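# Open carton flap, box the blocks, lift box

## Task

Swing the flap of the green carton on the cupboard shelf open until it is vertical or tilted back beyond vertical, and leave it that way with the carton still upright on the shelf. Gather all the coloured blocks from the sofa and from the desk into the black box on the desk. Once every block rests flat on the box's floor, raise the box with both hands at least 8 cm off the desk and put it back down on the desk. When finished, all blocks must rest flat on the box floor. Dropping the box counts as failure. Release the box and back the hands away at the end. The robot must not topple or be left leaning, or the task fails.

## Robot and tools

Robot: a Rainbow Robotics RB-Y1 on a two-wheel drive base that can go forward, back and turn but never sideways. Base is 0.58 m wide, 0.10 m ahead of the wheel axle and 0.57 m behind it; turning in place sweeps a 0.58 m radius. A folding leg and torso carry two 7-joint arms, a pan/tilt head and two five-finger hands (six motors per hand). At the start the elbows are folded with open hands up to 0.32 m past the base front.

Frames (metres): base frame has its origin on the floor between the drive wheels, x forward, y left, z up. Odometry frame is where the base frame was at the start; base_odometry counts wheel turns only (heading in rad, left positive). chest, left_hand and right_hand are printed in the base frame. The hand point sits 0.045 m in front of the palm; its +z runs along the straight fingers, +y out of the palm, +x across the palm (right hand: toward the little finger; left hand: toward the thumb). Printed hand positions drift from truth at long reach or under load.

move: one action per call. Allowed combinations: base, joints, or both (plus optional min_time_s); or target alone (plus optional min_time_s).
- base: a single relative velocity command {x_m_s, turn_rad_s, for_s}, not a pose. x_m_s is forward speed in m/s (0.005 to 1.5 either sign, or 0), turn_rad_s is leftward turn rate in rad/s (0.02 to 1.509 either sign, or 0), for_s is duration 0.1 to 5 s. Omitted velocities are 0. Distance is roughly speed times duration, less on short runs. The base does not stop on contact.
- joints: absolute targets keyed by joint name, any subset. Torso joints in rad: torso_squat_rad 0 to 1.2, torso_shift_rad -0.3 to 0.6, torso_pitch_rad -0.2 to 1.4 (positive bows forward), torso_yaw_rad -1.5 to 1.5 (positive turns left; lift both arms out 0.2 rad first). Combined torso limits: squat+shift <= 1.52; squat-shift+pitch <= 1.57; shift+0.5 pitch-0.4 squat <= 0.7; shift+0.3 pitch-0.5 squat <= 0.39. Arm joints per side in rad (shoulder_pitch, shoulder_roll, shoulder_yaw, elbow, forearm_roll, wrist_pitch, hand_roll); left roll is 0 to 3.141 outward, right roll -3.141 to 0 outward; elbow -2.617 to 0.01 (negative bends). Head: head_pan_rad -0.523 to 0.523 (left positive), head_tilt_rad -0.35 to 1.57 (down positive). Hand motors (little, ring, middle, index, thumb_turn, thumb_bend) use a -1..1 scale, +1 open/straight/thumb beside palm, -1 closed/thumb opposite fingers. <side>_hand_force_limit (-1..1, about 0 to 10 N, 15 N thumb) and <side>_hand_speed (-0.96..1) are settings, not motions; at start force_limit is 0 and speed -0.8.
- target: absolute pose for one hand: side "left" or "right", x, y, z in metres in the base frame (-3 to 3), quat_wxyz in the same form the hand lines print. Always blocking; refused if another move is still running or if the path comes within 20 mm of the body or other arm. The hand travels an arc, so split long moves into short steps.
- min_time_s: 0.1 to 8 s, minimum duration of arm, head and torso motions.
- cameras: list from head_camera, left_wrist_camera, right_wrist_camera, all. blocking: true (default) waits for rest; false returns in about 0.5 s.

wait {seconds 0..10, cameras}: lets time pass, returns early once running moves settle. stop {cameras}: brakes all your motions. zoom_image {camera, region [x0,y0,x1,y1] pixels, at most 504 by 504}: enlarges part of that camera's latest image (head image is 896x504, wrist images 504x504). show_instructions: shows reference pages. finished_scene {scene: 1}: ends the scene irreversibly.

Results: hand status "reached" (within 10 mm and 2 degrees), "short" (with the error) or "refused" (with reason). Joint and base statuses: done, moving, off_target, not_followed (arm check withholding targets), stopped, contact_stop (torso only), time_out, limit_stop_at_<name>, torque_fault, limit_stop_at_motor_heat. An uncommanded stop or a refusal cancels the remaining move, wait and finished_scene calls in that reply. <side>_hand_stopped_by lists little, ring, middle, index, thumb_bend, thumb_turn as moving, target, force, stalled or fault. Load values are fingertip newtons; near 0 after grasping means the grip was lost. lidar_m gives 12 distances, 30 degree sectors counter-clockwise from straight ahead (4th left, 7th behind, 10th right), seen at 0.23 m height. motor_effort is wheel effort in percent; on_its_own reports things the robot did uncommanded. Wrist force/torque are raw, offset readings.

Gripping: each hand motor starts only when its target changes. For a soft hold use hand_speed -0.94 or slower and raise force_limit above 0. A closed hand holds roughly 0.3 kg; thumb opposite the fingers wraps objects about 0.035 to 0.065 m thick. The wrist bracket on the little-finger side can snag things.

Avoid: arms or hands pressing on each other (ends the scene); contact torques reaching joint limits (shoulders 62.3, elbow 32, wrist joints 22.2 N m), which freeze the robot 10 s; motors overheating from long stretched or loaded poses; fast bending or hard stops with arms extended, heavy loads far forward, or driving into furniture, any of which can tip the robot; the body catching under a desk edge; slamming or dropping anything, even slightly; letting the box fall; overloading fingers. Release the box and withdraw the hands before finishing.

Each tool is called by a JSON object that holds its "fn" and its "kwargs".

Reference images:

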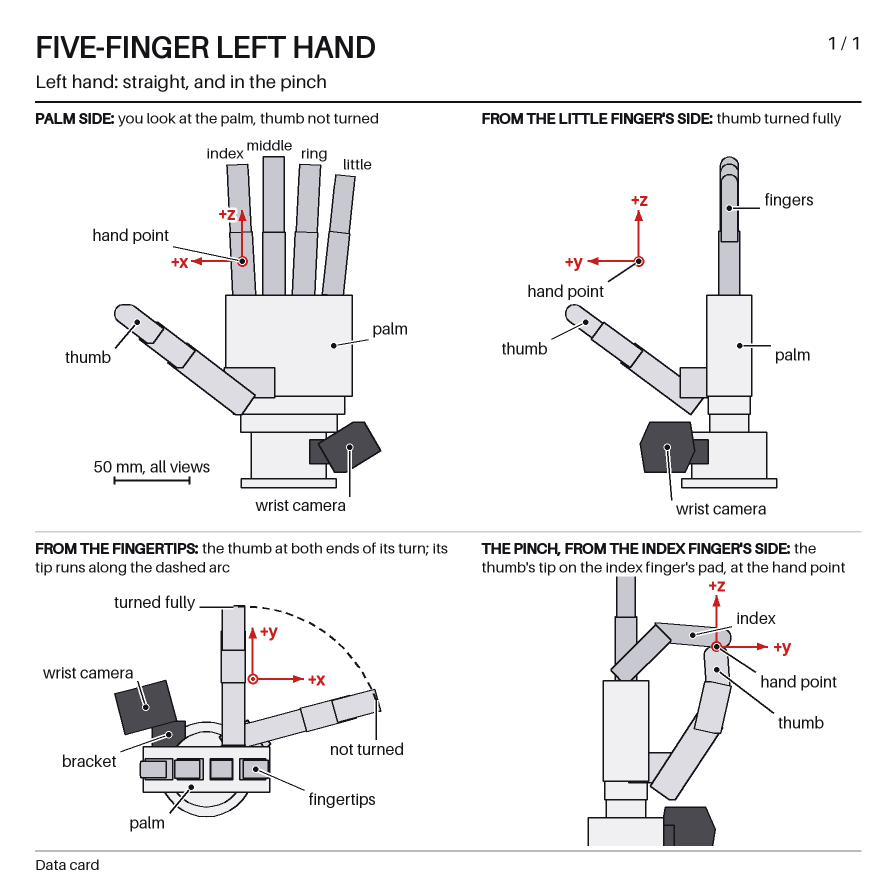

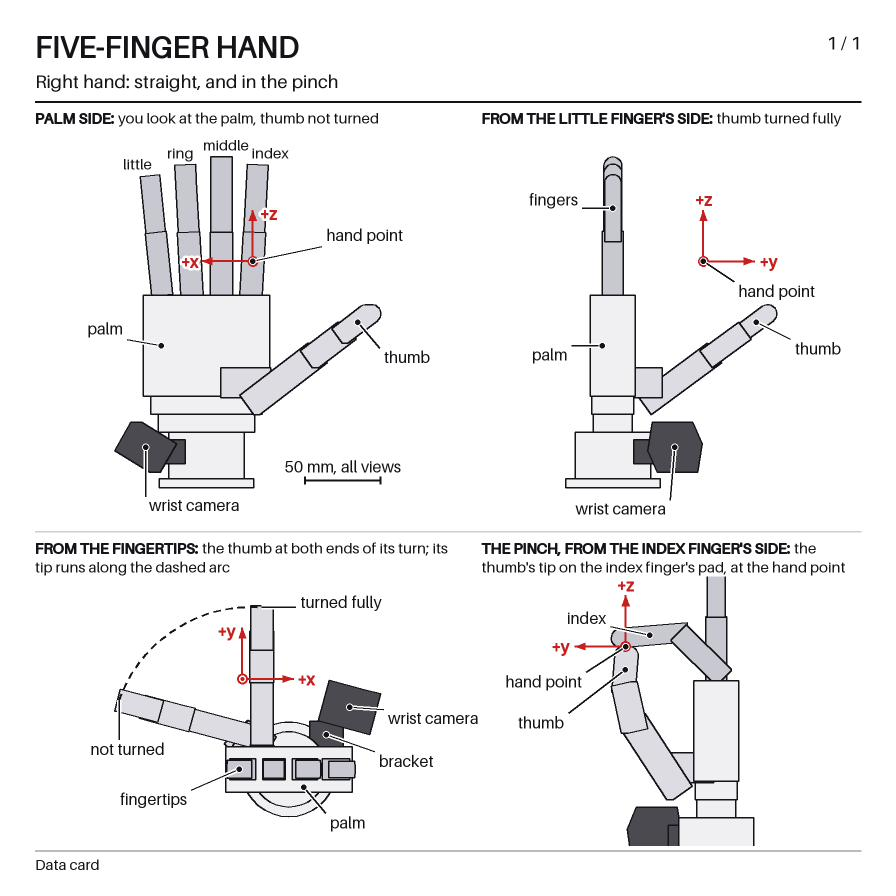

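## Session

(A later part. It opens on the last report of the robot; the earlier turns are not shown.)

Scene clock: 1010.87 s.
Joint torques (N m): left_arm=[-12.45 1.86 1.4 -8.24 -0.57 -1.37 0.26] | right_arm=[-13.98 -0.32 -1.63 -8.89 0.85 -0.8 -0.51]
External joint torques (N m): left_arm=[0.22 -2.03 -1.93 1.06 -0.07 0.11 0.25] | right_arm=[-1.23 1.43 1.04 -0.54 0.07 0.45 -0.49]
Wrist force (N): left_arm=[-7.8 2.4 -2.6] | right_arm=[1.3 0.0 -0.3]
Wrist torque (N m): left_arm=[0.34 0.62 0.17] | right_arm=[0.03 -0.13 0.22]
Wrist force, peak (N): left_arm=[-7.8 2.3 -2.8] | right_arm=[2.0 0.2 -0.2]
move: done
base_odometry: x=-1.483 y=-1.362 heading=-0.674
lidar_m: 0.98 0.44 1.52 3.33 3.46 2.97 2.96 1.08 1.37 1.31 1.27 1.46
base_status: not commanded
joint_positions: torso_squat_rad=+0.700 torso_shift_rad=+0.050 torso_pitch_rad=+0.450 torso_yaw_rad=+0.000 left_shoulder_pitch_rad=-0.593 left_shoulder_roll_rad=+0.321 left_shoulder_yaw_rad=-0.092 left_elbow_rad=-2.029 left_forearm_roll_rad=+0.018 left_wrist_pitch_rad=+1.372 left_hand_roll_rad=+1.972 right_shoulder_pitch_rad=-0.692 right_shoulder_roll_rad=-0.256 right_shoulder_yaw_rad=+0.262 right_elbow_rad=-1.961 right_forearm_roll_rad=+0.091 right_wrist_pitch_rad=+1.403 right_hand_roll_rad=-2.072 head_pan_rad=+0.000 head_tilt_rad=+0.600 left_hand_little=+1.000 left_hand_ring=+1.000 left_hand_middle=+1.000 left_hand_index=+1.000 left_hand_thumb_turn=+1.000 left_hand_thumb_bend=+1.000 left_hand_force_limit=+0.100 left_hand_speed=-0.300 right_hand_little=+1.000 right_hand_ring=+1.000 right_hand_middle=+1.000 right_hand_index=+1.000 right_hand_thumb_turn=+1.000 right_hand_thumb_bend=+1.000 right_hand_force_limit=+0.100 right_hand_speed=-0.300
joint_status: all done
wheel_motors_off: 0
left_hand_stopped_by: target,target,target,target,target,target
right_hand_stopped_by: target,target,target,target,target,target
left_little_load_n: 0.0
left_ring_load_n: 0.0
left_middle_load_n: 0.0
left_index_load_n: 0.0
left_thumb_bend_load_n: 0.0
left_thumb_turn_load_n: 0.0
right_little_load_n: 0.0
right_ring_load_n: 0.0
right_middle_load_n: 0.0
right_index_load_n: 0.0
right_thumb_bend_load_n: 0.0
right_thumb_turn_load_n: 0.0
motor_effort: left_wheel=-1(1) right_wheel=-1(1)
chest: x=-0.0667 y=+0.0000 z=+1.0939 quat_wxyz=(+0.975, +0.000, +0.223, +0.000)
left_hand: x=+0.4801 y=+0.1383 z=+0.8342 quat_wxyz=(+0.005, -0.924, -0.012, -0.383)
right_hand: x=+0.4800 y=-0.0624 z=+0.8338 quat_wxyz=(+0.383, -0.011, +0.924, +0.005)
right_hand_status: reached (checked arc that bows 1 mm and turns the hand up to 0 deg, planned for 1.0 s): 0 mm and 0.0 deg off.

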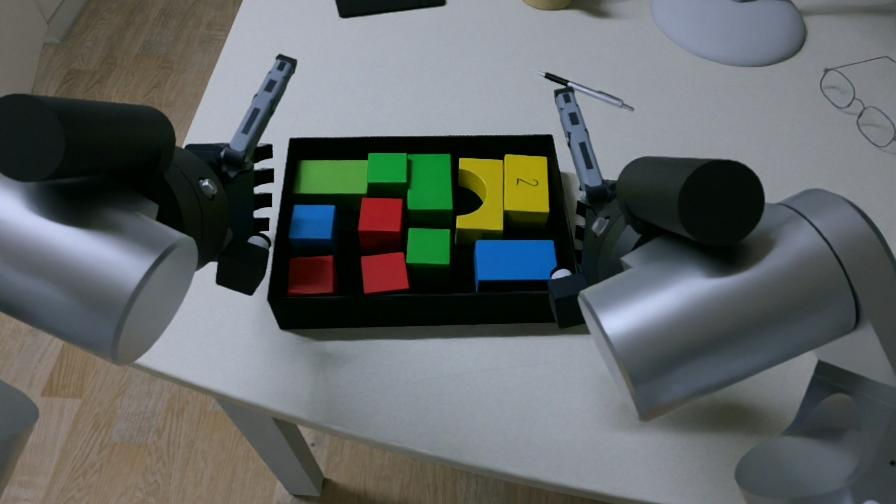

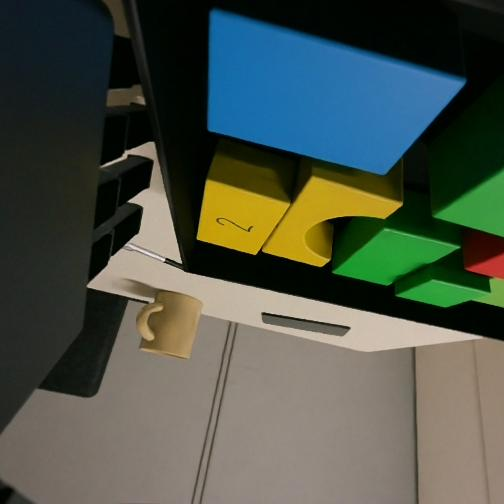

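{"fn": "move", "kwargs": {"target": {"side":"left","x":0.48,"y":0.128,"z":0.834,"quat_wxyz":[-0.0048,0.9238,0.0115,0.3827]}, "min_time_s": 1.0, "cameras": ["left_wrist_camera"]}}

{"fn": "move", "kwargs": {"target": {"side":"right","x":0.48,"y":-0.053,"z":0.834,"quat_wxyz":[0.3827,-0.0115,0.9238,0.0048]}, "min_time_s": 1.0, "cameras": ["right_wrist_camera"]}}

Scene clock: 1012.70 s.
Joint torques (N m): left_arm=[-12.98 1.19 0.93 -8.13 -0.77 -1.22 0.33] | right_arm=[-14.29 -0.36 -1.26 -8.87 0.91 -0.83 -0.5]
External joint torques (N m): left_arm=[-0.17 -2.25 -2.24 1.2 -0.26 0.25 0.31] | right_arm=[-1.54 1.38 1.41 -0.53 0.13 0.41 -0.48]
Wrist force (N): left_arm=[-7.7 2.3 -2.7] | right_arm=[1.6 0.3 -0.3]
Wrist torque (N m): left_arm=[0.32 0.61 0.18] | right_arm=[0.11 -0.17 0.23]
Wrist force, peak (N): left_arm=[-7.8 2.5 -2.7] | right_arm=[2.0 0.1 -0.3]
move: done
base_odometry: x=-1.483 y=-1.362 heading=-0.674
lidar_m: 0.98 0.44 1.52 3.32 3.45 2.98 2.97 1.07 1.37 1.32 1.27 1.44
base_status: not commanded
joint_positions: torso_squat_rad=+0.700 torso_shift_rad=+0.050 torso_pitch_rad=+0.450 torso_yaw_rad=+0.000 left_shoulder_pitch_rad=-0.604 left_shoulder_roll_rad=+0.304 left_shoulder_yaw_rad=-0.113 left_elbow_rad=-2.026 left_forearm_roll_rad=-0.008 left_wrist_pitch_rad=+1.380 left_hand_roll_rad=+1.983 right_shoulder_pitch_rad=-0.692 right_shoulder_roll_rad=-0.256 right_shoulder_yaw_rad=+0.262 right_elbow_rad=-1.961 right_forearm_roll_rad=+0.091 right_wrist_pitch_rad=+1.403 right_hand_roll_rad=-2.072 head_pan_rad=+0.000 head_tilt_rad=+0.600 left_hand_little=+1.000 left_hand_ring=+1.000 left_hand_middle=+1.000 left_hand_index=+1.000 left_hand_thumb_turn=+1.000 left_hand_thumb_bend=+1.000 left_hand_force_limit=+0.100 left_hand_speed=-0.300 right_hand_little=+1.000 right_hand_ring=+1.000 right_hand_middle=+1.000 right_hand_index=+1.000 right_hand_thumb_turn=+1.000 right_hand_thumb_bend=+1.000 right_hand_force_limit=+0.100 right_hand_speed=-0.300
joint_status: all done
wheel_motors_off: 0
left_hand_stopped_by: target,target,target,target,target,target
right_hand_stopped_by: target,target,target,target,target,target
left_little_load_n: 0.0
left_ring_load_n: 0.0
left_middle_load_n: 0.0
left_index_load_n: 0.0
left_thumb_bend_load_n: 0.0
left_thumb_turn_load_n: 0.0
right_little_load_n: 0.0
right_ring_load_n: 0.0
right_middle_load_n: 0.0
right_index_load_n: 0.0
right_thumb_bend_load_n: 0.0
right_thumb_turn_load_n: 0.0
motor_effort: left_wheel=-1(1) right_wheel=-1(1)
chest: x=-0.0667 y=+0.0000 z=+1.0939 quat_wxyz=(+0.975, +0.000, +0.223, +0.000)
left_hand: x=+0.4799 y=+0.1283 z=+0.8344 quat_wxyz=(+0.005, -0.924, -0.011, -0.383)
left_hand_status: reached (checked arc that bows 0 mm and turns the hand up to 0 deg, planned for 1.0 s): 1 mm and 0.0 deg off.
right_hand: x=+0.4800 y=-0.0624 z=+0.8338 quat_wxyz=(+0.383, -0.011, +0.924, +0.005)

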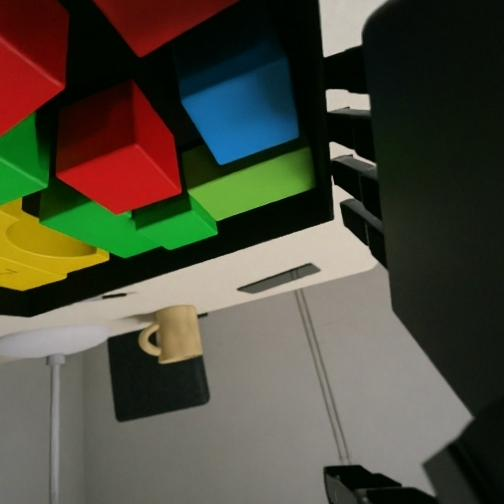

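Scene clock: 1014.03 s.
Joint torques (N m): left_arm=[-13.17 1.05 1.4 -8.25 -0.57 -1.3 0.3] | right_arm=[-14.55 0.91 -0.98 -9.03 0.73 -1.01 -0.57]
External joint torques (N m): left_arm=[-0.36 -2.38 -1.77 1.07 -0.06 0.17 0.28] | right_arm=[-1.67 2.28 1.57 -0.67 -0.06 0.23 -0.56]
Wrist force (N): left_arm=[-7.8 2.1 -2.7] | right_arm=[1.7 -0.8 -0.5]
Wrist torque (N m): left_arm=[0.31 0.62 0.18] | right_arm=[0.09 -0.14 0.18]
Wrist force, peak (N): left_arm=[-7.8 2.2 -2.8] | right_arm=[2.3 -1.2 -0.6]
move: done
base_odometry: x=-1.483 y=-1.362 heading=-0.674
lidar_m: 1.00 0.44 1.52 3.32 3.45 2.99 2.97 1.10 1.37 1.31 1.27 1.47
base_status: not commanded
joint_positions: torso_squat_rad=+0.700 torso_shift_rad=+0.050 torso_pitch_rad=+0.450 torso_yaw_rad=+0.000 left_shoulder_pitch_rad=-0.604 left_shoulder_roll_rad=+0.304 left_shoulder_yaw_rad=-0.113 left_elbow_rad=-2.026 left_forearm_roll_rad=-0.008 left_wrist_pitch_rad=+1.380 left_hand_roll_rad=+1.983 right_shoulder_pitch_rad=-0.703 right_shoulder_roll_rad=-0.239 right_shoulder_yaw_rad=+0.278 right_elbow_rad=-1.950 right_forearm_roll_rad=+0.111 right_wrist_pitch_rad=+1.408 right_hand_roll_rad=-2.082 head_pan_rad=+0.000 head_tilt_rad=+0.600 left_hand_little=+1.000 left_hand_ring=+1.000 left_hand_middle=+1.000 left_hand_index=+1.000 left_hand_thumb_turn=+1.000 left_hand_thumb_bend=+1.000 left_hand_force_limit=+0.100 left_hand_speed=-0.300 right_hand_little=+1.000 right_hand_ring=+1.000 right_hand_middle=+1.000 right_hand_index=+1.000 right_hand_thumb_turn=+1.000 right_hand_thumb_bend=+1.000 right_hand_force_limit=+0.100 right_hand_speed=-0.300
joint_status: all done
wheel_motors_off: 0
left_hand_stopped_by: target,target,target,target,target,target
right_hand_stopped_by: target,target,target,target,target,target
left_little_load_n: 0.0
left_ring_load_n: 0.0
left_middle_load_n: 0.0
left_index_load_n: 0.0
left_thumb_bend_load_n: 0.0
left_thumb_turn_load_n: 0.0
right_little_load_n: 0.0
right_ring_load_n: 0.0
right_middle_load_n: 0.0
right_index_load_n: 0.0
right_thumb_bend_load_n: 0.0
right_thumb_turn_load_n: -0.5
motor_effort: left_wheel=-1(1) right_wheel=-1(1)
chest: x=-0.0667 y=+0.0000 z=+1.0939 quat_wxyz=(+0.975, +0.000, +0.223, +0.000)
left_hand: x=+0.4799 y=+0.1283 z=+0.8344 quat_wxyz=(+0.005, -0.924, -0.011, -0.383)
right_hand: x=+0.4798 y=-0.0536 z=+0.8340 quat_wxyz=(+0.383, -0.012, +0.924, +0.005)
right_hand_status: reached (checked arc that bows 0 mm and turns the hand up to 0 deg, planned for 1.0 s): 1 mm and 0.0 deg off.

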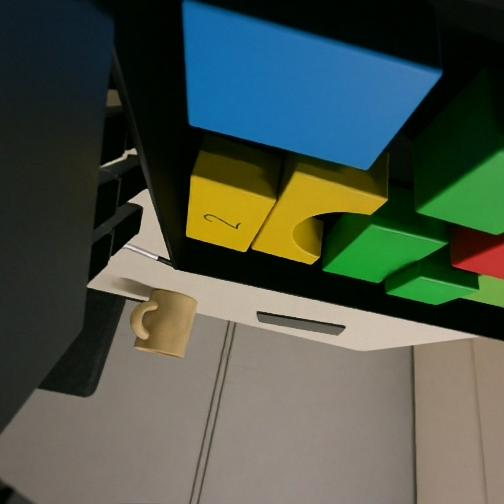

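{"fn": "move", "kwargs": {"target": {"side":"right","x":0.48,"y":-0.051,"z":0.834,"quat_wxyz":[0.3826,-0.0185,0.9237,0.0077]}, "min_time_s": 0.8}}

{"fn": "move", "kwargs": {"target": {"side":"left","x":0.48,"y":0.124,"z":0.834,"quat_wxyz":[-0.0077,0.9237,0.0185,0.3826]}, "min_time_s": 0.8}}

{"fn": "move", "kwargs": {"target": {"side":"left","x":0.48,"y":0.121,"z":0.834,"quat_wxyz":[-0.0077,0.9237,0.0185,0.3826]}, "min_time_s": 0.8, "cameras": ["left_wrist_camera","head_camera"]}}

Scene clock: 1016.33 s.
Joint torques (N m): left_arm=[-12.91 1.14 1.18 -8.5 -0.06 -1.51 0.31] | right_arm=[-14.42 -2.26 -3.66 -8.63 0.13 -1.73 -0.15]
External joint torques (N m): left_arm=[-0.1 -2.29 -1.98 0.83 0.45 -0.04 0.29] | right_arm=[-1.49 -0.84 -1.06 -0.27 -0.65 -0.49 -0.14]
Wrist force (N): left_arm=[-7.3 0.5 -2.3] | right_arm=[1.8 -2.1 -2.6]
Wrist torque (N m): left_arm=[0.42 0.63 0.22] | right_arm=[0.18 -0.02 0.26]
Wrist force, peak (N): left_arm=[-7.8 2.4 -2.7] | right_arm=[1.2 -2.3 -3.3]
move: done
base_odometry: x=-1.483 y=-1.362 heading=-0.674
lidar_m: 0.98 0.44 1.52 3.32 3.45 2.98 2.97 1.08 1.38 1.32 1.27 1.44
base_status: not commanded
joint_positions: torso_squat_rad=+0.700 torso_shift_rad=+0.050 torso_pitch_rad=+0.450 torso_yaw_rad=+0.000 left_shoulder_pitch_rad=-0.604 left_shoulder_roll_rad=+0.304 left_shoulder_yaw_rad=-0.113 left_elbow_rad=-2.026 left_forearm_roll_rad=-0.008 left_wrist_pitch_rad=+1.380 left_hand_roll_rad=+1.983 right_shoulder_pitch_rad=-0.706 right_shoulder_roll_rad=-0.243 right_shoulder_yaw_rad=+0.277 right_elbow_rad=-1.947 right_forearm_roll_rad=+0.097 right_wrist_pitch_rad=+1.402 right_hand_roll_rad=-2.072 head_pan_rad=+0.000 head_tilt_rad=+0.600 left_hand_little=+1.000 left_hand_ring=+1.000 left_hand_middle=+1.000 left_hand_index=+1.000 left_hand_thumb_turn=+1.000 left_hand_thumb_bend=+1.000 left_hand_force_limit=+0.100 left_hand_speed=-0.300 right_hand_little=+1.000 right_hand_ring=+1.000 right_hand_middle=+1.000 right_hand_index=+1.000 right_hand_thumb_turn=+1.000 right_hand_thumb_bend=+1.000 right_hand_force_limit=+0.100 right_hand_speed=-0.300
joint_status: all done
wheel_motors_off: 0
left_hand_stopped_by: target,target,target,target,target,target
right_hand_stopped_by: target,target,target,target,target,target
left_little_load_n: 0.0
left_ring_load_n: 0.0
left_middle_load_n: 0.0
left_index_load_n: 0.0
left_thumb_bend_load_n: 0.0
left_thumb_turn_load_n: 0.0
right_little_load_n: 0.0
right_ring_load_n: 0.0
right_middle_load_n: 0.0
right_index_load_n: -0.5
right_thumb_bend_load_n: -0.5
right_thumb_turn_load_n: 0.0
motor_effort: left_wheel=-1(1) right_wheel=-1(1)
chest: x=-0.0667 y=+0.0000 z=+1.0939 quat_wxyz=(+0.975, +0.000, +0.223, +0.000)
left_hand: x=+0.4799 y=+0.1284 z=+0.8344 quat_wxyz=(+0.005, -0.924, -0.011, -0.383)
right_hand: x=+0.4798 y=-0.0510 z=+0.8338 quat_wxyz=(+0.382, -0.018, +0.924, +0.008)
right_hand_status: reached (checked arc that bows 0 mm and turns the hand up to 1 deg, planned for 0.8 s): 0 mm and 0.0 deg off.
pictures: none

Scene clock: 1017.47 s.
Joint torques (N m): left_arm=[-14.24 -2.72 -3.35 -9.31 2.48 -1.85 0.23] | right_arm=[-14.6 -0.3 -2.24 -8.93 -0.44 -1.72 -0.35]
External joint torques (N m): left_arm=[-1.38 -5.82 -6.35 0.03 3.02 -0.39 0.21] | right_arm=[-1.67 1.13 0.37 -0.57 -1.22 -0.47 -0.34]
Wrist force (N): left_arm=[-5.7 -6.2 -0.6] | right_arm=[1.7 -6.6 -4.2]
Wrist torque (N m): left_arm=[0.75 0.77 0.43] | right_arm=[0.21 0.11 -0.04]
Wrist force, peak (N): left_arm=[-5.7 -6.5 -0.7] | right_arm=[2.0 -6.6 -4.4]
move: done
base_odometry: x=-1.483 y=-1.362 heading=-0.674
lidar_m: 0.98 0.45 1.53 3.32 3.45 2.98 2.98 1.10 1.39 1.32 1.27 1.47
base_status: not commanded
joint_positions: torso_squat_rad=+0.700 torso_shift_rad=+0.050 torso_pitch_rad=+0.450 torso_yaw_rad=+0.000 left_shoulder_pitch_rad=-0.609 left_shoulder_roll_rad=+0.287 left_shoulder_yaw_rad=-0.126 left_elbow_rad=-2.024 left_forearm_roll_rad=-0.040 left_wrist_pitch_rad=+1.391 left_hand_roll_rad=+2.001 right_shoulder_pitch_rad=-0.706 right_shoulder_roll_rad=-0.243 right_shoulder_yaw_rad=+0.277 right_elbow_rad=-1.947 right_forearm_roll_rad=+0.097 right_wrist_pitch_rad=+1.402 right_hand_roll_rad=-2.072 head_pan_rad=+0.000 head_tilt_rad=+0.600 left_hand_little=+1.000 left_hand_ring=+1.000 left_hand_middle=+1.000 left_hand_index=+1.000 left_hand_thumb_turn=+1.000 left_hand_thumb_bend=+1.000 left_hand_force_limit=+0.100 left_hand_speed=-0.300 right_hand_little=+1.000 right_hand_ring=+1.000 right_hand_middle=+1.000 right_hand_index=+1.000 right_hand_thumb_turn=+1.000 right_hand_thumb_bend=+1.000 right_hand_force_limit=+0.100 right_hand_speed=-0.300
joint_status: all done
wheel_motors_off: 0
left_hand_stopped_by: target,target,target,target,target,target
right_hand_stopped_by: target,target,target,target,target,target
left_little_load_n: 0.0
left_ring_load_n: 0.0
left_middle_load_n: 0.5
left_index_load_n: 0.0
left_thumb_bend_load_n: 0.0
left_thumb_turn_load_n: 0.0
right_little_load_n: 0.0
right_ring_load_n: 0.0
right_middle_load_n: 0.0
right_index_load_n: 0.0
right_thumb_bend_load_n: 0.0
right_thumb_turn_load_n: 0.0
motor_effort: left_wheel=-1(1) right_wheel=-1(1)
chest: x=-0.0667 y=+0.0000 z=+1.0939 quat_wxyz=(+0.975, +0.000, +0.223, +0.000)
left_hand: x=+0.4803 y=+0.1254 z=+0.8342 quat_wxyz=(+0.008, -0.924, -0.019, -0.383)
left_hand_status: reached (checked arc that bows 0 mm and turns the hand up to 1 deg, planned for 0.8 s): 1 mm and 0.1 deg off.
right_hand: x=+0.4799 y=-0.0514 z=+0.8338 quat_wxyz=(+0.382, -0.018, +0.924, +0.007)
pictures: none

Scene clock: 1018.60 s.
Joint torques (N m): left_arm=[-14.54 -5.65 -6.18 -9.77 4.34 -2.34 0.16] | right_arm=[-14.37 1.78 -0.16 -9.35 -1.49 -2.51 -0.5]
External joint torques (N m): left_arm=[-1.62 -8.62 -9.13 -0.42 4.88 -0.89 0.14] | right_arm=[-1.44 3.23 2.45 -0.99 -2.27 -1.27 -0.49]
Wrist force (N): left_arm=[-4.6 -11.8 -0.1] | right_arm=[2.2 -11.6 -6.3]
Wrist torque (N m): left_arm=[1.04 0.86 0.57] | right_arm=[0.33 0.21 -0.35]
Wrist force, peak (N): left_arm=[-4.6 -11.9 -0.1] | right_arm=[2.4 -12.0 -6.6]
move: done
base_odometry: x=-1.483 y=-1.362 heading=-0.674
lidar_m: 0.99 0.44 1.52 3.32 3.45 2.98 2.95 1.07 1.37 1.32 1.26 1.45
base_status: not commanded
joint_positions: torso_squat_rad=+0.700 torso_shift_rad=+0.050 torso_pitch_rad=+0.450 torso_yaw_rad=+0.000 left_shoulder_pitch_rad=-0.613 left_shoulder_roll_rad=+0.282 left_shoulder_yaw_rad=-0.132 left_elbow_rad=-2.021 left_forearm_roll_rad=-0.050 left_wrist_pitch_rad=+1.394 left_hand_roll_rad=+2.005 right_shoulder_pitch_rad=-0.706 right_shoulder_roll_rad=-0.244 right_shoulder_yaw_rad=+0.277 right_elbow_rad=-1.947 right_forearm_roll_rad=+0.098 right_wrist_pitch_rad=+1.402 right_hand_roll_rad=-2.072 head_pan_rad=+0.000 head_tilt_rad=+0.600 left_hand_little=+1.000 left_hand_ring=+1.000 left_hand_middle=+1.000 left_hand_index=+1.000 left_hand_thumb_turn=+1.000 left_hand_thumb_bend=+1.000 left_hand_force_limit=+0.100 left_hand_speed=-0.300 right_hand_little=+1.000 right_hand_ring=+1.000 right_hand_middle=+1.000 right_hand_index=+1.000 right_hand_thumb_turn=+1.000 right_hand_thumb_bend=+1.000 right_hand_force_limit=+0.100 right_hand_speed=-0.300
joint_status: all done
wheel_motors_off: 0
left_hand_stopped_by: target,target,target,target,target,target
right_hand_stopped_by: target,target,target,target,target,target
left_little_load_n: 0.0
left_ring_load_n: 0.0
left_middle_load_n: 0.5
left_index_load_n: 0.0
left_thumb_bend_load_n: 0.0
left_thumb_turn_load_n: 0.0
right_little_load_n: 0.0
right_ring_load_n: 0.0
right_middle_load_n: 0.0
right_index_load_n: 0.0
right_thumb_bend_load_n: 0.0
right_thumb_turn_load_n: 0.0
motor_effort: left_wheel=-1(1) right_wheel=-1(1)
chest: x=-0.0667 y=+0.0000 z=+1.0939 quat_wxyz=(+0.975, +0.000, +0.223, +0.000)
left_hand: x=+0.4804 y=+0.1232 z=+0.8340 quat_wxyz=(+0.009, -0.924, -0.019, -0.383)
left_hand_status: reached (checked arc that bows 0 mm and turns the hand up to 0 deg, planned for 0.8 s): 2 mm and 0.2 deg off.
right_hand: x=+0.4801 y=-0.0519 z=+0.8337 quat_wxyz=(+0.383, -0.018, +0.924, +0.007)
pictures: head_camera, left_wrist_camera

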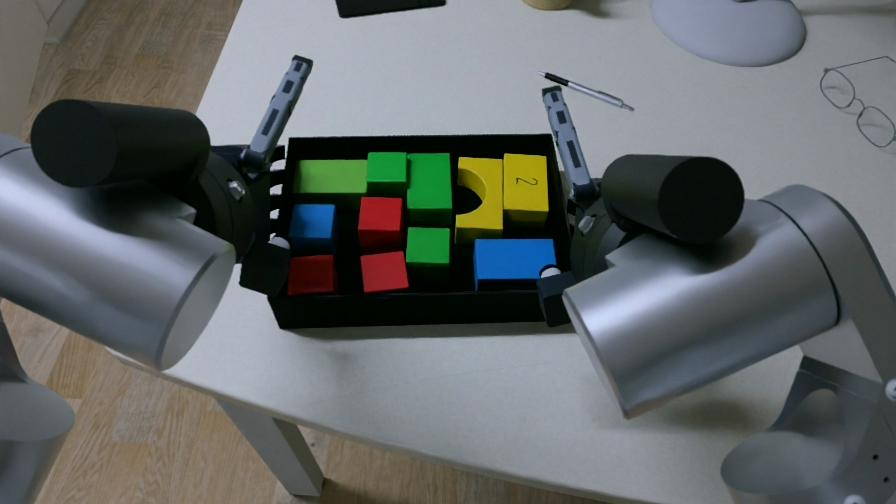

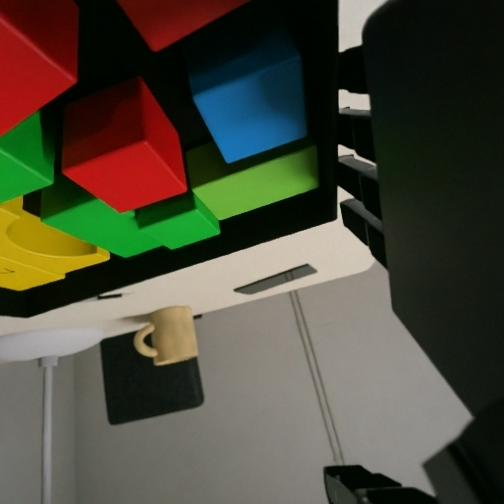

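{"fn": "move", "kwargs": {"target": {"side":"left","x":0.48,"y":0.127,"z":0.834,"quat_wxyz":[-0.0077,0.9237,0.0185,0.3826]}, "min_time_s": 0.8}}

{"fn": "move", "kwargs": {"target": {"side":"right","x":0.48,"y":-0.065,"z":0.834,"quat_wxyz":[0.3826,-0.0185,0.9237,0.0077]}, "min_time_s": 0.8}}

{"fn": "move", "kwargs": {"target": {"side":"left","x":0.48,"y":0.15,"z":0.85,"quat_wxyz":[-0.0077,0.9237,0.0185,0.3826]}, "min_time_s": 1.0}}

{"fn": "move", "kwargs": {"target": {"side":"right","x":0.48,"y":-0.085,"z":0.86,"quat_wxyz":[0.3826,-0.0185,0.9237,0.0077]}, "min_time_s": 1.0}}

{"fn": "move", "kwargs": {"target": {"side":"left","x":0.495,"y":0.155,"z":0.86,"quat_wxyz":[-0.0042,0.9702,0.0170,0.2420]}, "min_time_s": 1.5}}

{"fn": "move", "kwargs": {"target": {"side":"right","x":0.495,"y":-0.085,"z":0.86,"quat_wxyz":[0.2419,-0.0170,0.9701,0.0042]}, "min_time_s": 1.5, "cameras": ["head_camera"]}}

Scene clock: 1022.83 s.
Joint torques (N m): left_arm=[-10.61 1.77 3.63 -9.31 0.52 -1.99 -0.45] | right_arm=[-14.56 1.76 -0.24 -9.36 -0.07 -1.67 -0.49]
External joint torques (N m): left_arm=[2.23 -1.41 0.6 0.03 1.05 -0.54 -0.47] | right_arm=[-1.63 3.2 2.37 -1.01 -0.85 -0.42 -0.48]
Wrist force (N): left_arm=[-6.6 0.4 -1.7] | right_arm=[1.2 -3.0 -1.9]
Wrist torque (N m): left_arm=[0.37 0.69 0.12] | right_arm=[0.17 -0.06 0.17]
Wrist force, peak (N): left_arm=[-4.6 -12.3 0.4] | right_arm=[1.8 -12.3 -6.9]
move: done
base_odometry: x=-1.483 y=-1.362 heading=-0.674
lidar_m: 0.98 0.44 1.54 3.32 3.45 2.98 2.96 1.10 1.37 1.31 1.26 1.46
base_status: not commanded
joint_positions: torso_squat_rad=+0.700 torso_shift_rad=+0.050 torso_pitch_rad=+0.450 torso_yaw_rad=+0.000 left_shoulder_pitch_rad=-0.607 left_shoulder_roll_rad=+0.291 left_shoulder_yaw_rad=-0.122 left_elbow_rad=-2.025 left_forearm_roll_rad=-0.034 left_wrist_pitch_rad=+1.389 left_hand_roll_rad=+1.998 right_shoulder_pitch_rad=-0.706 right_shoulder_roll_rad=-0.244 right_shoulder_yaw_rad=+0.277 right_elbow_rad=-1.947 right_forearm_roll_rad=+0.097 right_wrist_pitch_rad=+1.402 right_hand_roll_rad=-2.072 head_pan_rad=+0.000 head_tilt_rad=+0.600 left_hand_little=+1.000 left_hand_ring=+1.000 left_hand_middle=+1.000 left_hand_index=+1.000 left_hand_thumb_turn=+1.000 left_hand_thumb_bend=+1.000 left_hand_force_limit=+0.100 left_hand_speed=-0.300 right_hand_little=+1.000 right_hand_ring=+1.000 right_hand_middle=+1.000 right_hand_index=+1.000 right_hand_thumb_turn=+1.000 right_hand_thumb_bend=+1.000 right_hand_force_limit=+0.100 right_hand_speed=-0.300
joint_status: all done
wheel_motors_off: 0
left_hand_stopped_by: target,target,target,target,target,target
right_hand_stopped_by: target,target,target,target,target,target
left_little_load_n: 0.0
left_ring_load_n: 0.0
left_middle_load_n: 0.0
left_index_load_n: 0.0
left_thumb_bend_load_n: -0.5
left_thumb_turn_load_n: 0.0
right_little_load_n: 0.0
right_ring_load_n: 0.0
right_middle_load_n: 0.0
right_index_load_n: 0.0
right_thumb_bend_load_n: 0.0
right_thumb_turn_load_n: -0.5
motor_effort: left_wheel=-1(1) right_wheel=-1(1)
chest: x=-0.0667 y=+0.0000 z=+1.0939 quat_wxyz=(+0.975, +0.000, +0.223, +0.000)
left_hand: x=+0.4802 y=+0.1269 z=+0.8342 quat_wxyz=(+0.008, -0.924, -0.019, -0.383)
left_hand_status: reached (checked arc that bows 0 mm and turns the hand up to 0 deg, planned for 0.8 s): 0 mm and 0.0 deg off.
right_hand: x=+0.4800 y=-0.0518 z=+0.8337 quat_wxyz=(+0.382, -0.018, +0.924, +0.007)
pictures: none

Scene clock: 1023.97 s.
Joint torques (N m): left_arm=[-10.46 1.5 3.73 -9.43 0.32 -2.03 -0.41] | right_arm=[-11.69 -3.42 -4.45 -10.87 0.59 -1.32 -0.14]
External joint torques (N m): left_arm=[2.38 -1.69 0.7 -0.09 0.85 -0.57 -0.42] | right_arm=[1.05 -1.43 -1.66 -2.53 -0.17 -0.06 -0.12]
Wrist force (N): left_arm=[-6.9 0.9 -2.6] | right_arm=[1.8 0.1 -0.1]
Wrist torque (N m): left_arm=[0.40 0.65 0.11] | right_arm=[0.07 -0.21 0.41]
Wrist force, peak (N): left_arm=[-7.1 1.0 -2.7] | right_arm=[1.6 -3.6 -1.8]
move: done
base_odometry: x=-1.483 y=-1.362 heading=-0.674
lidar_m: 0.99 0.44 1.52 3.32 3.46 2.97 2.97 1.09 1.37 1.32 1.27 1.45
base_status: not commanded
joint_positions: torso_squat_rad=+0.700 torso_shift_rad=+0.050 torso_pitch_rad=+0.450 torso_yaw_rad=+0.000 left_shoulder_pitch_rad=-0.607 left_shoulder_roll_rad=+0.291 left_shoulder_yaw_rad=-0.122 left_elbow_rad=-2.025 left_forearm_roll_rad=-0.034 left_wrist_pitch_rad=+1.389 left_hand_roll_rad=+1.998 right_shoulder_pitch_rad=-0.689 right_shoulder_roll_rad=-0.269 right_shoulder_yaw_rad=+0.253 right_elbow_rad=-1.964 right_forearm_roll_rad=+0.066 right_wrist_pitch_rad=+1.394 right_hand_roll_rad=-2.056 head_pan_rad=+0.000 head_tilt_rad=+0.600 left_hand_little=+1.000 left_hand_ring=+1.000 left_hand_middle=+1.000 left_hand_index=+1.000 left_hand_thumb_turn=+1.000 left_hand_thumb_bend=+1.000 left_hand_force_limit=+0.100 left_hand_speed=-0.300 right_hand_little=+1.000 right_hand_ring=+1.000 right_hand_middle=+1.000 right_hand_index=+1.000 right_hand_thumb_turn=+1.000 right_hand_thumb_bend=+1.000 right_hand_force_limit=+0.100 right_hand_speed=-0.300
joint_status: all done
wheel_motors_off: 0
left_hand_stopped_by: target,target,target,target,target,target
right_hand_stopped_by: target,target,target,target,target,target
left_little_load_n: 0.0
left_ring_load_n: 0.0
left_middle_load_n: 0.0
left_index_load_n: 0.0
left_thumb_bend_load_n: 0.0
left_thumb_turn_load_n: 0.5
right_little_load_n: 0.0
right_ring_load_n: 0.0
right_middle_load_n: 0.0
right_index_load_n: 0.0
right_thumb_bend_load_n: 0.0
right_thumb_turn_load_n: -0.5
motor_effort: left_wheel=-1(2) right_wheel=-1(1)
chest: x=-0.0667 y=+0.0000 z=+1.0939 quat_wxyz=(+0.975, +0.000, +0.223, +0.000)
left_hand: x=+0.4801 y=+0.1269 z=+0.8342 quat_wxyz=(+0.008, -0.924, -0.019, -0.383)
right_hand: x=+0.4801 y=-0.0644 z=+0.8340 quat_wxyz=(+0.383, -0.018, +0.924, +0.007)
right_hand_status: reached (checked arc that bows 0 mm and turns the hand up to 0 deg, planned for 0.8 s): 1 mm and 0.1 deg off.
pictures: none

Scene clock: 1025.30 s.
Joint torques (N m): left_arm=[-10.52 3.64 5.01 -9.04 -0.21 -1.42 -0.27] | right_arm=[-11.61 -3.69 -4.57 -10.85 0.6 -1.41 -0.08]
External joint torques (N m): left_arm=[2.2 -0.75 1.56 0 0.28 0.06 -0.29] | right_arm=[1.13 -1.69 -1.78 -2.52 -0.16 -0.15 -0.06]
Wrist force (N): left_arm=[-7.7 2.3 -2.7] | right_arm=[1.6 0.4 -0.4]
Wrist torque (N m): left_arm=[0.33 0.62 0.04] | right_arm=[0.13 -0.16 0.40]
Wrist force, peak (N): left_arm=[-8.0 2.2 -2.8] | right_arm=[1.9 0.5 -0.3]
move: done
base_odometry: x=-1.483 y=-1.362 heading=-0.674
lidar_m: 0.98 0.44 1.53 3.32 3.45 2.98 2.94 1.09 1.38 1.32 1.26 1.46
base_status: not commanded
joint_positions: torso_squat_rad=+0.700 torso_shift_rad=+0.050 torso_pitch_rad=+0.450 torso_yaw_rad=+0.000 left_shoulder_pitch_rad=-0.607 left_shoulder_roll_rad=+0.337 left_shoulder_yaw_rad=-0.059 left_elbow_rad=-2.070 left_forearm_roll_rad=+0.042 left_wrist_pitch_rad=+1.429 left_hand_roll_rad=+1.963 right_shoulder_pitch_rad=-0.689 right_shoulder_roll_rad=-0.269 right_shoulder_yaw_rad=+0.253 right_elbow_rad=-1.964 right_forearm_roll_rad=+0.066 right_wrist_pitch_rad=+1.394 right_hand_roll_rad=-2.056 head_pan_rad=+0.000 head_tilt_rad=+0.600 left_hand_little=+1.000 left_hand_ring=+1.000 left_hand_middle=+1.000 left_hand_index=+1.000 left_hand_thumb_turn=+1.000 left_hand_thumb_bend=+1.000 left_hand_force_limit=+0.100 left_hand_speed=-0.300 right_hand_little=+1.000 right_hand_ring=+1.000 right_hand_middle=+1.000 right_hand_index=+1.000 right_hand_thumb_turn=+1.000 right_hand_thumb_bend=+1.000 right_hand_force_limit=+0.100 right_hand_speed=-0.300
joint_status: all done
wheel_motors_off: 0
left_hand_stopped_by: target,target,target,target,target,target
right_hand_stopped_by: target,target,target,target,target,target
left_little_load_n: 0.0
left_ring_load_n: -0.5
left_middle_load_n: 0.0
left_index_load_n: 0.0
left_thumb_bend_load_n: -0.5
left_thumb_turn_load_n: 0.0
right_little_load_n: 0.0
right_ring_load_n: 0.0
right_middle_load_n: 0.0
right_index_load_n: 0.0
right_thumb_bend_load_n: 0.0
right_thumb_turn_load_n: 0.0
motor_effort: left_wheel=-1(1) right_wheel=-1(1)
chest: x=-0.0667 y=+0.0000 z=+1.0939 quat_wxyz=(+0.975, +0.000, +0.223, +0.000)
left_hand: x=+0.4801 y=+0.1497 z=+0.8502 quat_wxyz=(+0.008, -0.924, -0.018, -0.383)
left_hand_status: reached (checked arc that bows 1 mm and turns the hand up to 0 deg, planned for 1.0 s): 0 mm and 0.0 deg off.
right_hand: x=+0.4801 y=-0.0644 z=+0.8340 quat_wxyz=(+0.383, -0.018, +0.924, +0.007)
pictures: none

Scene clock: 1026.63 s.
Joint torques (N m): left_arm=[-10.76 3.36 4.97 -9.04 -0.18 -1.29 -0.33] | right_arm=[-14.05 -4.43 -4.51 -10.28 0.55 -0.98 -0.08]
External joint torques (N m): left_arm=[1.96 -1.03 1.53 0 0.31 0.19 -0.34] | right_arm=[-1.27 -1.39 -1.43 -2.32 -0.16 0.3 -0.06]
Wrist force (N): left_arm=[-7.7 2.3 -2.6] | right_arm=[2.0 0.1 -0.3]
Wrist torque (N m): left_arm=[0.33 0.62 0.04] | right_arm=[0.06 -0.24 0.44]
Wrist force, peak (N): left_arm=[-8.0 2.4 -2.7] | right_arm=[2.0 0.5 -0.1]
move: done
base_odometry: x=-1.483 y=-1.362 heading=-0.674
lidar_m: 0.98 0.45 1.51 3.31 3.45 2.98 2.97 1.08 1.39 1.32 1.26 1.47
base_status: not commanded
joint_positions: torso_squat_rad=+0.700 torso_shift_rad=+0.050 torso_pitch_rad=+0.450 torso_yaw_rad=+0.000 left_shoulder_pitch_rad=-0.607 left_shoulder_roll_rad=+0.337 left_shoulder_yaw_rad=-0.059 left_elbow_rad=-2.070 left_forearm_roll_rad=+0.042 left_wrist_pitch_rad=+1.429 left_hand_roll_rad=+1.963 right_shoulder_pitch_rad=-0.703 right_shoulder_roll_rad=-0.310 right_shoulder_yaw_rad=+0.190 right_elbow_rad=-2.040 right_forearm_roll_rad=-0.006 right_wrist_pitch_rad=+1.474 right_hand_roll_rad=-2.015 head_pan_rad=+0.000 head_tilt_rad=+0.600 left_hand_little=+1.000 left_hand_ring=+1.000 left_hand_middle=+1.000 left_hand_index=+1.000 left_hand_thumb_turn=+1.000 left_hand_thumb_bend=+1.000 left_hand_force_limit=+0.100 left_hand_speed=-0.300 right_hand_little=+1.000 right_hand_ring=+1.000 right_hand_middle=+1.000 right_hand_index=+1.000 right_hand_thumb_turn=+1.000 right_hand_thumb_bend=+1.000 right_hand_force_limit=+0.100 right_hand_speed=-0.300
joint_status: all done
wheel_motors_off: 0
left_hand_stopped_by: target,target,target,target,target,target
right_hand_stopped_by: target,target,target,target,target,target
left_little_load_n: 0.0
left_ring_load_n: 0.0
left_middle_load_n: 0.0
left_index_load_n: 0.0
left_thumb_bend_load_n: 0.0
left_thumb_turn_load_n: 0.0
right_little_load_n: 0.0
right_ring_load_n: 0.0
right_middle_load_n: 0.0
right_index_load_n: 0.0
right_thumb_bend_load_n: 0.0
right_thumb_turn_load_n: 0.0
motor_effort: left_wheel=-1(1) right_wheel=-1(1)
chest: x=-0.0667 y=+0.0000 z=+1.0939 quat_wxyz=(+0.975, +0.000, +0.223, +0.000)
left_hand: x=+0.4801 y=+0.1497 z=+0.8502 quat_wxyz=(+0.008, -0.924, -0.018, -0.383)
right_hand: x=+0.4798 y=-0.0848 z=+0.8595 quat_wxyz=(+0.382, -0.019, +0.924, +0.008)
right_hand_status: reached (checked arc that bows 2 mm and turns the hand up to 0 deg, planned for 1.0 s): 1 mm and 0.0 deg off.
pictures: none

Scene clock: 1028.47 s.
Joint torques (N m): left_arm=[-16.91 5.42 5.35 -7.14 -0.09 -1.11 -0.34] | right_arm=[-13.71 -4.36 -4.71 -10.35 0.59 -0.94 -0.16]
External joint torques (N m): left_arm=[0.39 -1.26 1.74 0.87 0.15 -0.06 -0.35] | right_arm=[-0.93 -1.31 -1.63 -2.38 -0.13 0.34 -0.14]
Wrist force (N): left_arm=[-6.5 2.1 -1.8] | right_arm=[1.8 0.0 -0.2]
Wrist torque (N m): left_arm=[0.24 0.56 0.12] | right_arm=[0.03 -0.22 0.40]
Wrist force, peak (N): left_arm=[-7.8 2.4 -2.7] | right_arm=[2.0 -0.2 -0.1]
move: done
base_odometry: x=-1.483 y=-1.362 heading=-0.674
lidar_m: 0.99 0.45 1.52 3.31 3.46 2.98 2.96 1.08 1.38 1.32 1.27 1.45
base_status: not commanded
joint_positions: torso_squat_rad=+0.700 torso_shift_rad=+0.050 torso_pitch_rad=+0.450 torso_yaw_rad=+0.000 left_shoulder_pitch_rad=-0.941 left_shoulder_roll_rad=+0.388 left_shoulder_yaw_rad=+0.041 left_elbow_rad=-1.823 left_forearm_roll_rad=+0.234 left_wrist_pitch_rad=+1.803 left_hand_roll_rad=+1.900 right_shoulder_pitch_rad=-0.703 right_shoulder_roll_rad=-0.310 right_shoulder_yaw_rad=+0.190 right_elbow_rad=-2.040 right_forearm_roll_rad=-0.006 right_wrist_pitch_rad=+1.474 right_hand_roll_rad=-2.015 head_pan_rad=+0.000 head_tilt_rad=+0.600 left_hand_little=+1.000 left_hand_ring=+1.000 left_hand_middle=+1.000 left_hand_index=+1.000 left_hand_thumb_turn=+1.000 left_hand_thumb_bend=+1.000 left_hand_force_limit=+0.100 left_hand_speed=-0.300 right_hand_little=+1.000 right_hand_ring=+1.000 right_hand_middle=+1.000 right_hand_index=+1.000 right_hand_thumb_turn=+1.000 right_hand_thumb_bend=+1.000 right_hand_force_limit=+0.100 right_hand_speed=-0.300
joint_status: all done
wheel_motors_off: 0
left_hand_stopped_by: target,target,target,target,target,target
right_hand_stopped_by: target,target,target,target,target,target
left_little_load_n: 0.0
left_ring_load_n: 0.0
left_middle_load_n: 0.0
left_index_load_n: 0.0
left_thumb_bend_load_n: 0.0
left_thumb_turn_load_n: 0.0
right_little_load_n: 0.5
right_ring_load_n: 0.0
right_middle_load_n: 0.0
right_index_load_n: 0.0
right_thumb_bend_load_n: 0.0
right_thumb_turn_load_n: 0.0
motor_effort: left_wheel=-1(1) right_wheel=-1(1)
chest: x=-0.0667 y=+0.0000 z=+1.0939 quat_wxyz=(+0.975, +0.000, +0.223, +0.000)
left_hand: x=+0.4948 y=+0.1549 z=+0.8602 quat_wxyz=(+0.004, -0.970, -0.017, -0.242)
left_hand_status: reached (checked arc that bows 15 mm and turns the hand up to 17 deg, planned for 1.5 s): 0 mm and 0.1 deg off.
right_hand: x=+0.4798 y=-0.0848 z=+0.8596 quat_wxyz=(+0.382, -0.019, +0.924, +0.008)
pictures: none

Scene clock: 1030.30 s.
Joint torques (N m): left_arm=[-16.47 5.55 4.89 -7.11 -0.16 -1 -0.42] | right_arm=[-18.12 -3.18 -4.59 -7.8 0.38 -0.61 -0.08]
External joint torques (N m): left_arm=[0.83 -1.13 1.28 0.9 0.09 0.05 -0.43] | right_arm=[-1.18 1.43 -1.65 -0.5 -0.08 0.29 -0.07]
Wrist force (N): left_arm=[-6.5 2.2 -1.7] | right_arm=[0.4 -0.1 0.8]
Wrist torque (N m): left_arm=[0.26 0.56 0.11] | right_arm=[-0.03 -0.14 0.33]
Wrist force, peak (N): left_arm=[-6.7 2.3 -1.7] | right_arm=[1.9 0.2 -0.3]
move: done
base_odometry: x=-1.483 y=-1.362 heading=-0.674
lidar_m: 0.99 0.44 1.52 3.32 3.46 2.98 2.96 1.09 1.38 1.31 1.27 1.46
base_status: not commanded
joint_positions: torso_squat_rad=+0.700 torso_shift_rad=+0.050 torso_pitch_rad=+0.450 torso_yaw_rad=+0.000 left_shoulder_pitch_rad=-0.941 left_shoulder_roll_rad=+0.388 left_shoulder_yaw_rad=+0.041 left_elbow_rad=-1.823 left_forearm_roll_rad=+0.234 left_wrist_pitch_rad=+1.803 left_hand_roll_rad=+1.900 right_shoulder_pitch_rad=-1.019 right_shoulder_roll_rad=-0.307 right_shoulder_yaw_rad=+0.078 right_elbow_rad=-1.769 right_forearm_roll_rad=-0.184 right_wrist_pitch_rad=+1.796 right_hand_roll_rad=-1.950 head_pan_rad=+0.000 head_tilt_rad=+0.600 left_hand_little=+1.000 left_hand_ring=+1.000 left_hand_middle=+1.000 left_hand_index=+1.000 left_hand_thumb_turn=+1.000 left_hand_thumb_bend=+1.000 left_hand_force_limit=+0.100 left_hand_speed=-0.300 right_hand_little=+1.000 right_hand_ring=+1.000 right_hand_middle=+1.000 right_hand_index=+1.000 right_hand_thumb_turn=+1.000 right_hand_thumb_bend=+1.000 right_hand_force_limit=+0.100 right_hand_speed=-0.300
joint_status: all done
wheel_motors_off: 0
left_hand_stopped_by: target,target,target,target,target,target
right_hand_stopped_by: target,target,target,target,target,target
left_little_load_n: 0.0
left_ring_load_n: 0.0
left_middle_load_n: 0.0
left_index_load_n: 0.0
left_thumb_bend_load_n: 0.0
left_thumb_turn_load_n: 0.0
right_little_load_n: 0.0
right_ring_load_n: 0.0
right_middle_load_n: 0.0
right_index_load_n: 0.0
right_thumb_bend_load_n: 0.0
right_thumb_turn_load_n: 0.0
motor_effort: left_wheel=-1(1) right_wheel=-1(1)
chest: x=-0.0667 y=+0.0000 z=+1.0939 quat_wxyz=(+0.975, +0.000, +0.223, +0.000)
left_hand: x=+0.4948 y=+0.1549 z=+0.8602 quat_wxyz=(+0.004, -0.970, -0.017, -0.242)
right_hand: x=+0.4947 y=-0.0852 z=+0.8599 quat_wxyz=(+0.242, -0.017, +0.970, +0.004)
right_hand_status: reached (checked arc that bows 14 mm and turns the hand up to 17 deg, planned for 1.5 s): 0 mm and 0.0 deg off.

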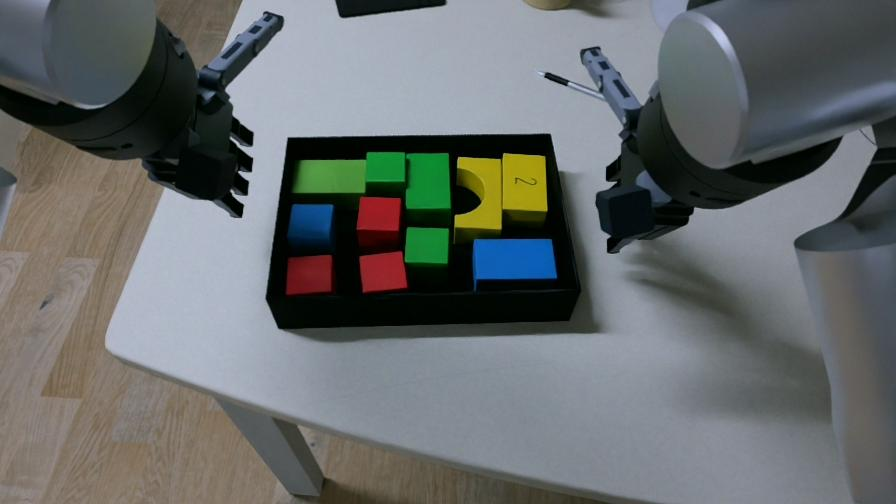

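{"fn": "move", "kwargs": {"target": {"side":"left","x":0.495,"y":0.157,"z":0.824,"quat_wxyz":[-0.0042,0.9702,0.0170,0.2420]}, "min_time_s": 2}}

{"fn": "move", "kwargs": {"target": {"side":"right","x":0.495,"y":-0.087,"z":0.824,"quat_wxyz":[0.2419,-0.0170,0.9701,0.0042]}, "min_time_s": 2, "cameras": ["all"]}}

Scene clock: 1034.20 s.
Joint torques (N m): left_arm=[-14.01 3.78 1.39 -7.47 -0.33 -1.6 -0.39] | right_arm=[-18.06 -3.05 -4.79 -7.83 0.27 -0.65 -0.17]
External joint torques (N m): left_arm=[2.79 -2.63 -2.18 1.07 -0.1 -0.55 -0.4] | right_arm=[-1.12 1.56 -1.85 -0.53 -0.19 0.25 -0.16]
Wrist force (N): left_arm=[-6.6 2.2 -1.7] | right_arm=[0.6 0.0 0.8]
Wrist torque (N m): left_arm=[0.25 0.56 0.11] | right_arm=[-0.01 -0.17 0.33]
Wrist force, peak (N): left_arm=[-6.8 2.3 -1.6] | right_arm=[0.8 0.1 0.9]
move: done
base_odometry: x=-1.483 y=-1.362 heading=-0.674
lidar_m: 1.00 0.45 1.52 3.33 3.44 2.99 2.96 1.07 1.37 1.31 1.27 1.45
base_status: not commanded
joint_positions: torso_squat_rad=+0.700 torso_shift_rad=+0.050 torso_pitch_rad=+0.450 torso_yaw_rad=+0.000 left_shoulder_pitch_rad=-0.876 left_shoulder_roll_rad=+0.371 left_shoulder_yaw_rad=+0.024 left_elbow_rad=-1.775 left_forearm_roll_rad=+0.212 left_wrist_pitch_rad=+1.690 left_hand_roll_rad=+1.889 right_shoulder_pitch_rad=-1.019 right_shoulder_roll_rad=-0.307 right_shoulder_yaw_rad=+0.078 right_elbow_rad=-1.769 right_forearm_roll_rad=-0.184 right_wrist_pitch_rad=+1.796 right_hand_roll_rad=-1.950 head_pan_rad=+0.000 head_tilt_rad=+0.600 left_hand_little=+1.000 left_hand_ring=+1.000 left_hand_middle=+1.000 left_hand_index=+1.000 left_hand_thumb_turn=+1.000 left_hand_thumb_bend=+1.000 left_hand_force_limit=+0.100 left_hand_speed=-0.300 right_hand_little=+1.000 right_hand_ring=+1.000 right_hand_middle=+1.000 right_hand_index=+1.000 right_hand_thumb_turn=+1.000 right_hand_thumb_bend=+1.000 right_hand_force_limit=+0.100 right_hand_speed=-0.300
joint_status: all done
wheel_motors_off: 0
left_hand_stopped_by: target,target,target,target,target,target
right_hand_stopped_by: target,target,target,target,target,target
left_little_load_n: 0.0
left_ring_load_n: 0.0
left_middle_load_n: 0.0
left_index_load_n: 0.0
left_thumb_bend_load_n: 0.0
left_thumb_turn_load_n: 0.0
right_little_load_n: 0.0
right_ring_load_n: 0.0
right_middle_load_n: 0.0
right_index_load_n: -0.5
right_thumb_bend_load_n: 0.0
right_thumb_turn_load_n: 0.0
motor_effort: left_wheel=-1(1) right_wheel=-1(1)
chest: x=-0.0667 y=+0.0000 z=+1.0939 quat_wxyz=(+0.975, +0.000, +0.223, +0.000)
left_hand: x=+0.4951 y=+0.1572 z=+0.8245 quat_wxyz=(+0.004, -0.970, -0.017, -0.242)
left_hand_status: reached (checked arc that bows 1 mm and turns the hand up to 0 deg, planned for 2.0 s): 1 mm and 0.1 deg off.
right_hand: x=+0.4947 y=-0.0852 z=+0.8599 quat_wxyz=(+0.242, -0.017, +0.970, +0.004)
pictures: none

Scene clock: 1036.53 s.
Joint torques (N m): left_arm=[-14.13 3.71 1.53 -7.4 -0.26 -1.67 -0.34] | right_arm=[-14.59 -2.26 -1.35 -7.69 0.46 -1.07 -0.09]
External joint torques (N m): left_arm=[2.67 -2.7 -2.04 1.14 -0.02 -0.61 -0.35] | right_arm=[1.85 2.09 1.55 0.04 -0.01 -0.16 -0.08]
Wrist force (N): left_arm=[-6.4 2.4 -1.6] | right_arm=[0.0 -0.3 -1.4]
Wrist torque (N m): left_arm=[0.27 0.56 0.11] | right_arm=[0.19 -0.10 0.28]
Wrist force, peak (N): left_arm=[-6.7 2.3 -1.6] | right_arm=[0.1 -0.4 -1.5]
move: done
base_odometry: x=-1.483 y=-1.362 heading=-0.674
lidar_m: 0.98 0.44 1.51 3.31 3.44 2.99 2.96 1.08 1.39 1.31 1.28 1.46
base_status: not commanded
joint_positions: torso_squat_rad=+0.700 torso_shift_rad=+0.050 torso_pitch_rad=+0.450 torso_yaw_rad=+0.000 left_shoulder_pitch_rad=-0.876 left_shoulder_roll_rad=+0.371 left_shoulder_yaw_rad=+0.024 left_elbow_rad=-1.775 left_forearm_roll_rad=+0.212 left_wrist_pitch_rad=+1.690 left_hand_roll_rad=+1.889 right_shoulder_pitch_rad=-0.953 right_shoulder_roll_rad=-0.296 right_shoulder_yaw_rad=+0.097 right_elbow_rad=-1.722 right_forearm_roll_rad=-0.164 right_wrist_pitch_rad=+1.685 right_hand_roll_rad=-1.944 head_pan_rad=+0.000 head_tilt_rad=+0.600 left_hand_little=+1.000 left_hand_ring=+1.000 left_hand_middle=+1.000 left_hand_index=+1.000 left_hand_thumb_turn=+1.000 left_hand_thumb_bend=+1.000 left_hand_force_limit=+0.100 left_hand_speed=-0.300 right_hand_little=+1.000 right_hand_ring=+1.000 right_hand_middle=+1.000 right_hand_index=+1.000 right_hand_thumb_turn=+1.000 right_hand_thumb_bend=+1.000 right_hand_force_limit=+0.100 right_hand_speed=-0.300
joint_status: all done
wheel_motors_off: 0
left_hand_stopped_by: target,target,target,target,target,target
right_hand_stopped_by: target,target,target,target,target,target
left_little_load_n: 0.0
left_ring_load_n: 0.0
left_middle_load_n: 0.0
left_index_load_n: 0.0
left_thumb_bend_load_n: 0.0
left_thumb_turn_load_n: 0.0
right_little_load_n: 0.0
right_ring_load_n: 0.0
right_middle_load_n: 0.0
right_index_load_n: 0.0
right_thumb_bend_load_n: 0.0
right_thumb_turn_load_n: 0.0
motor_effort: left_wheel=-1(1) right_wheel=-1(2)
chest: x=-0.0667 y=+0.0000 z=+1.0939 quat_wxyz=(+0.975, +0.000, +0.223, +0.000)
left_hand: x=+0.4951 y=+0.1572 z=+0.8245 quat_wxyz=(+0.004, -0.970, -0.017, -0.242)
right_hand: x=+0.4950 y=-0.0873 z=+0.8243 quat_wxyz=(+0.242, -0.017, +0.970, +0.004)
right_hand_status: reached (checked arc that bows 1 mm and turns the hand up to 0 deg, planned for 2.0 s): 0 mm and 0.0 deg off.
pictures: head_camera, left_wrist_camera, right_wrist_camera

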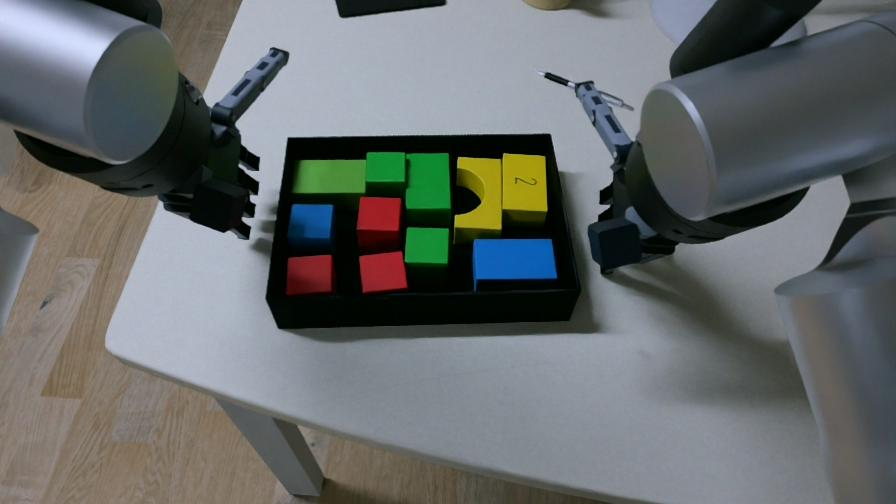

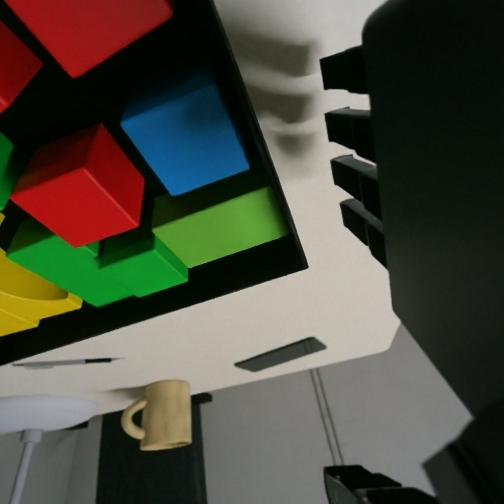

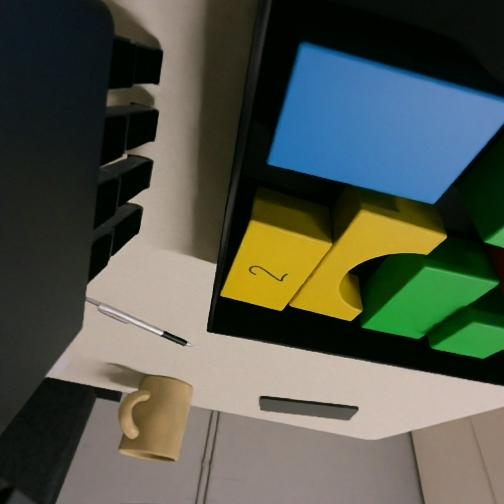

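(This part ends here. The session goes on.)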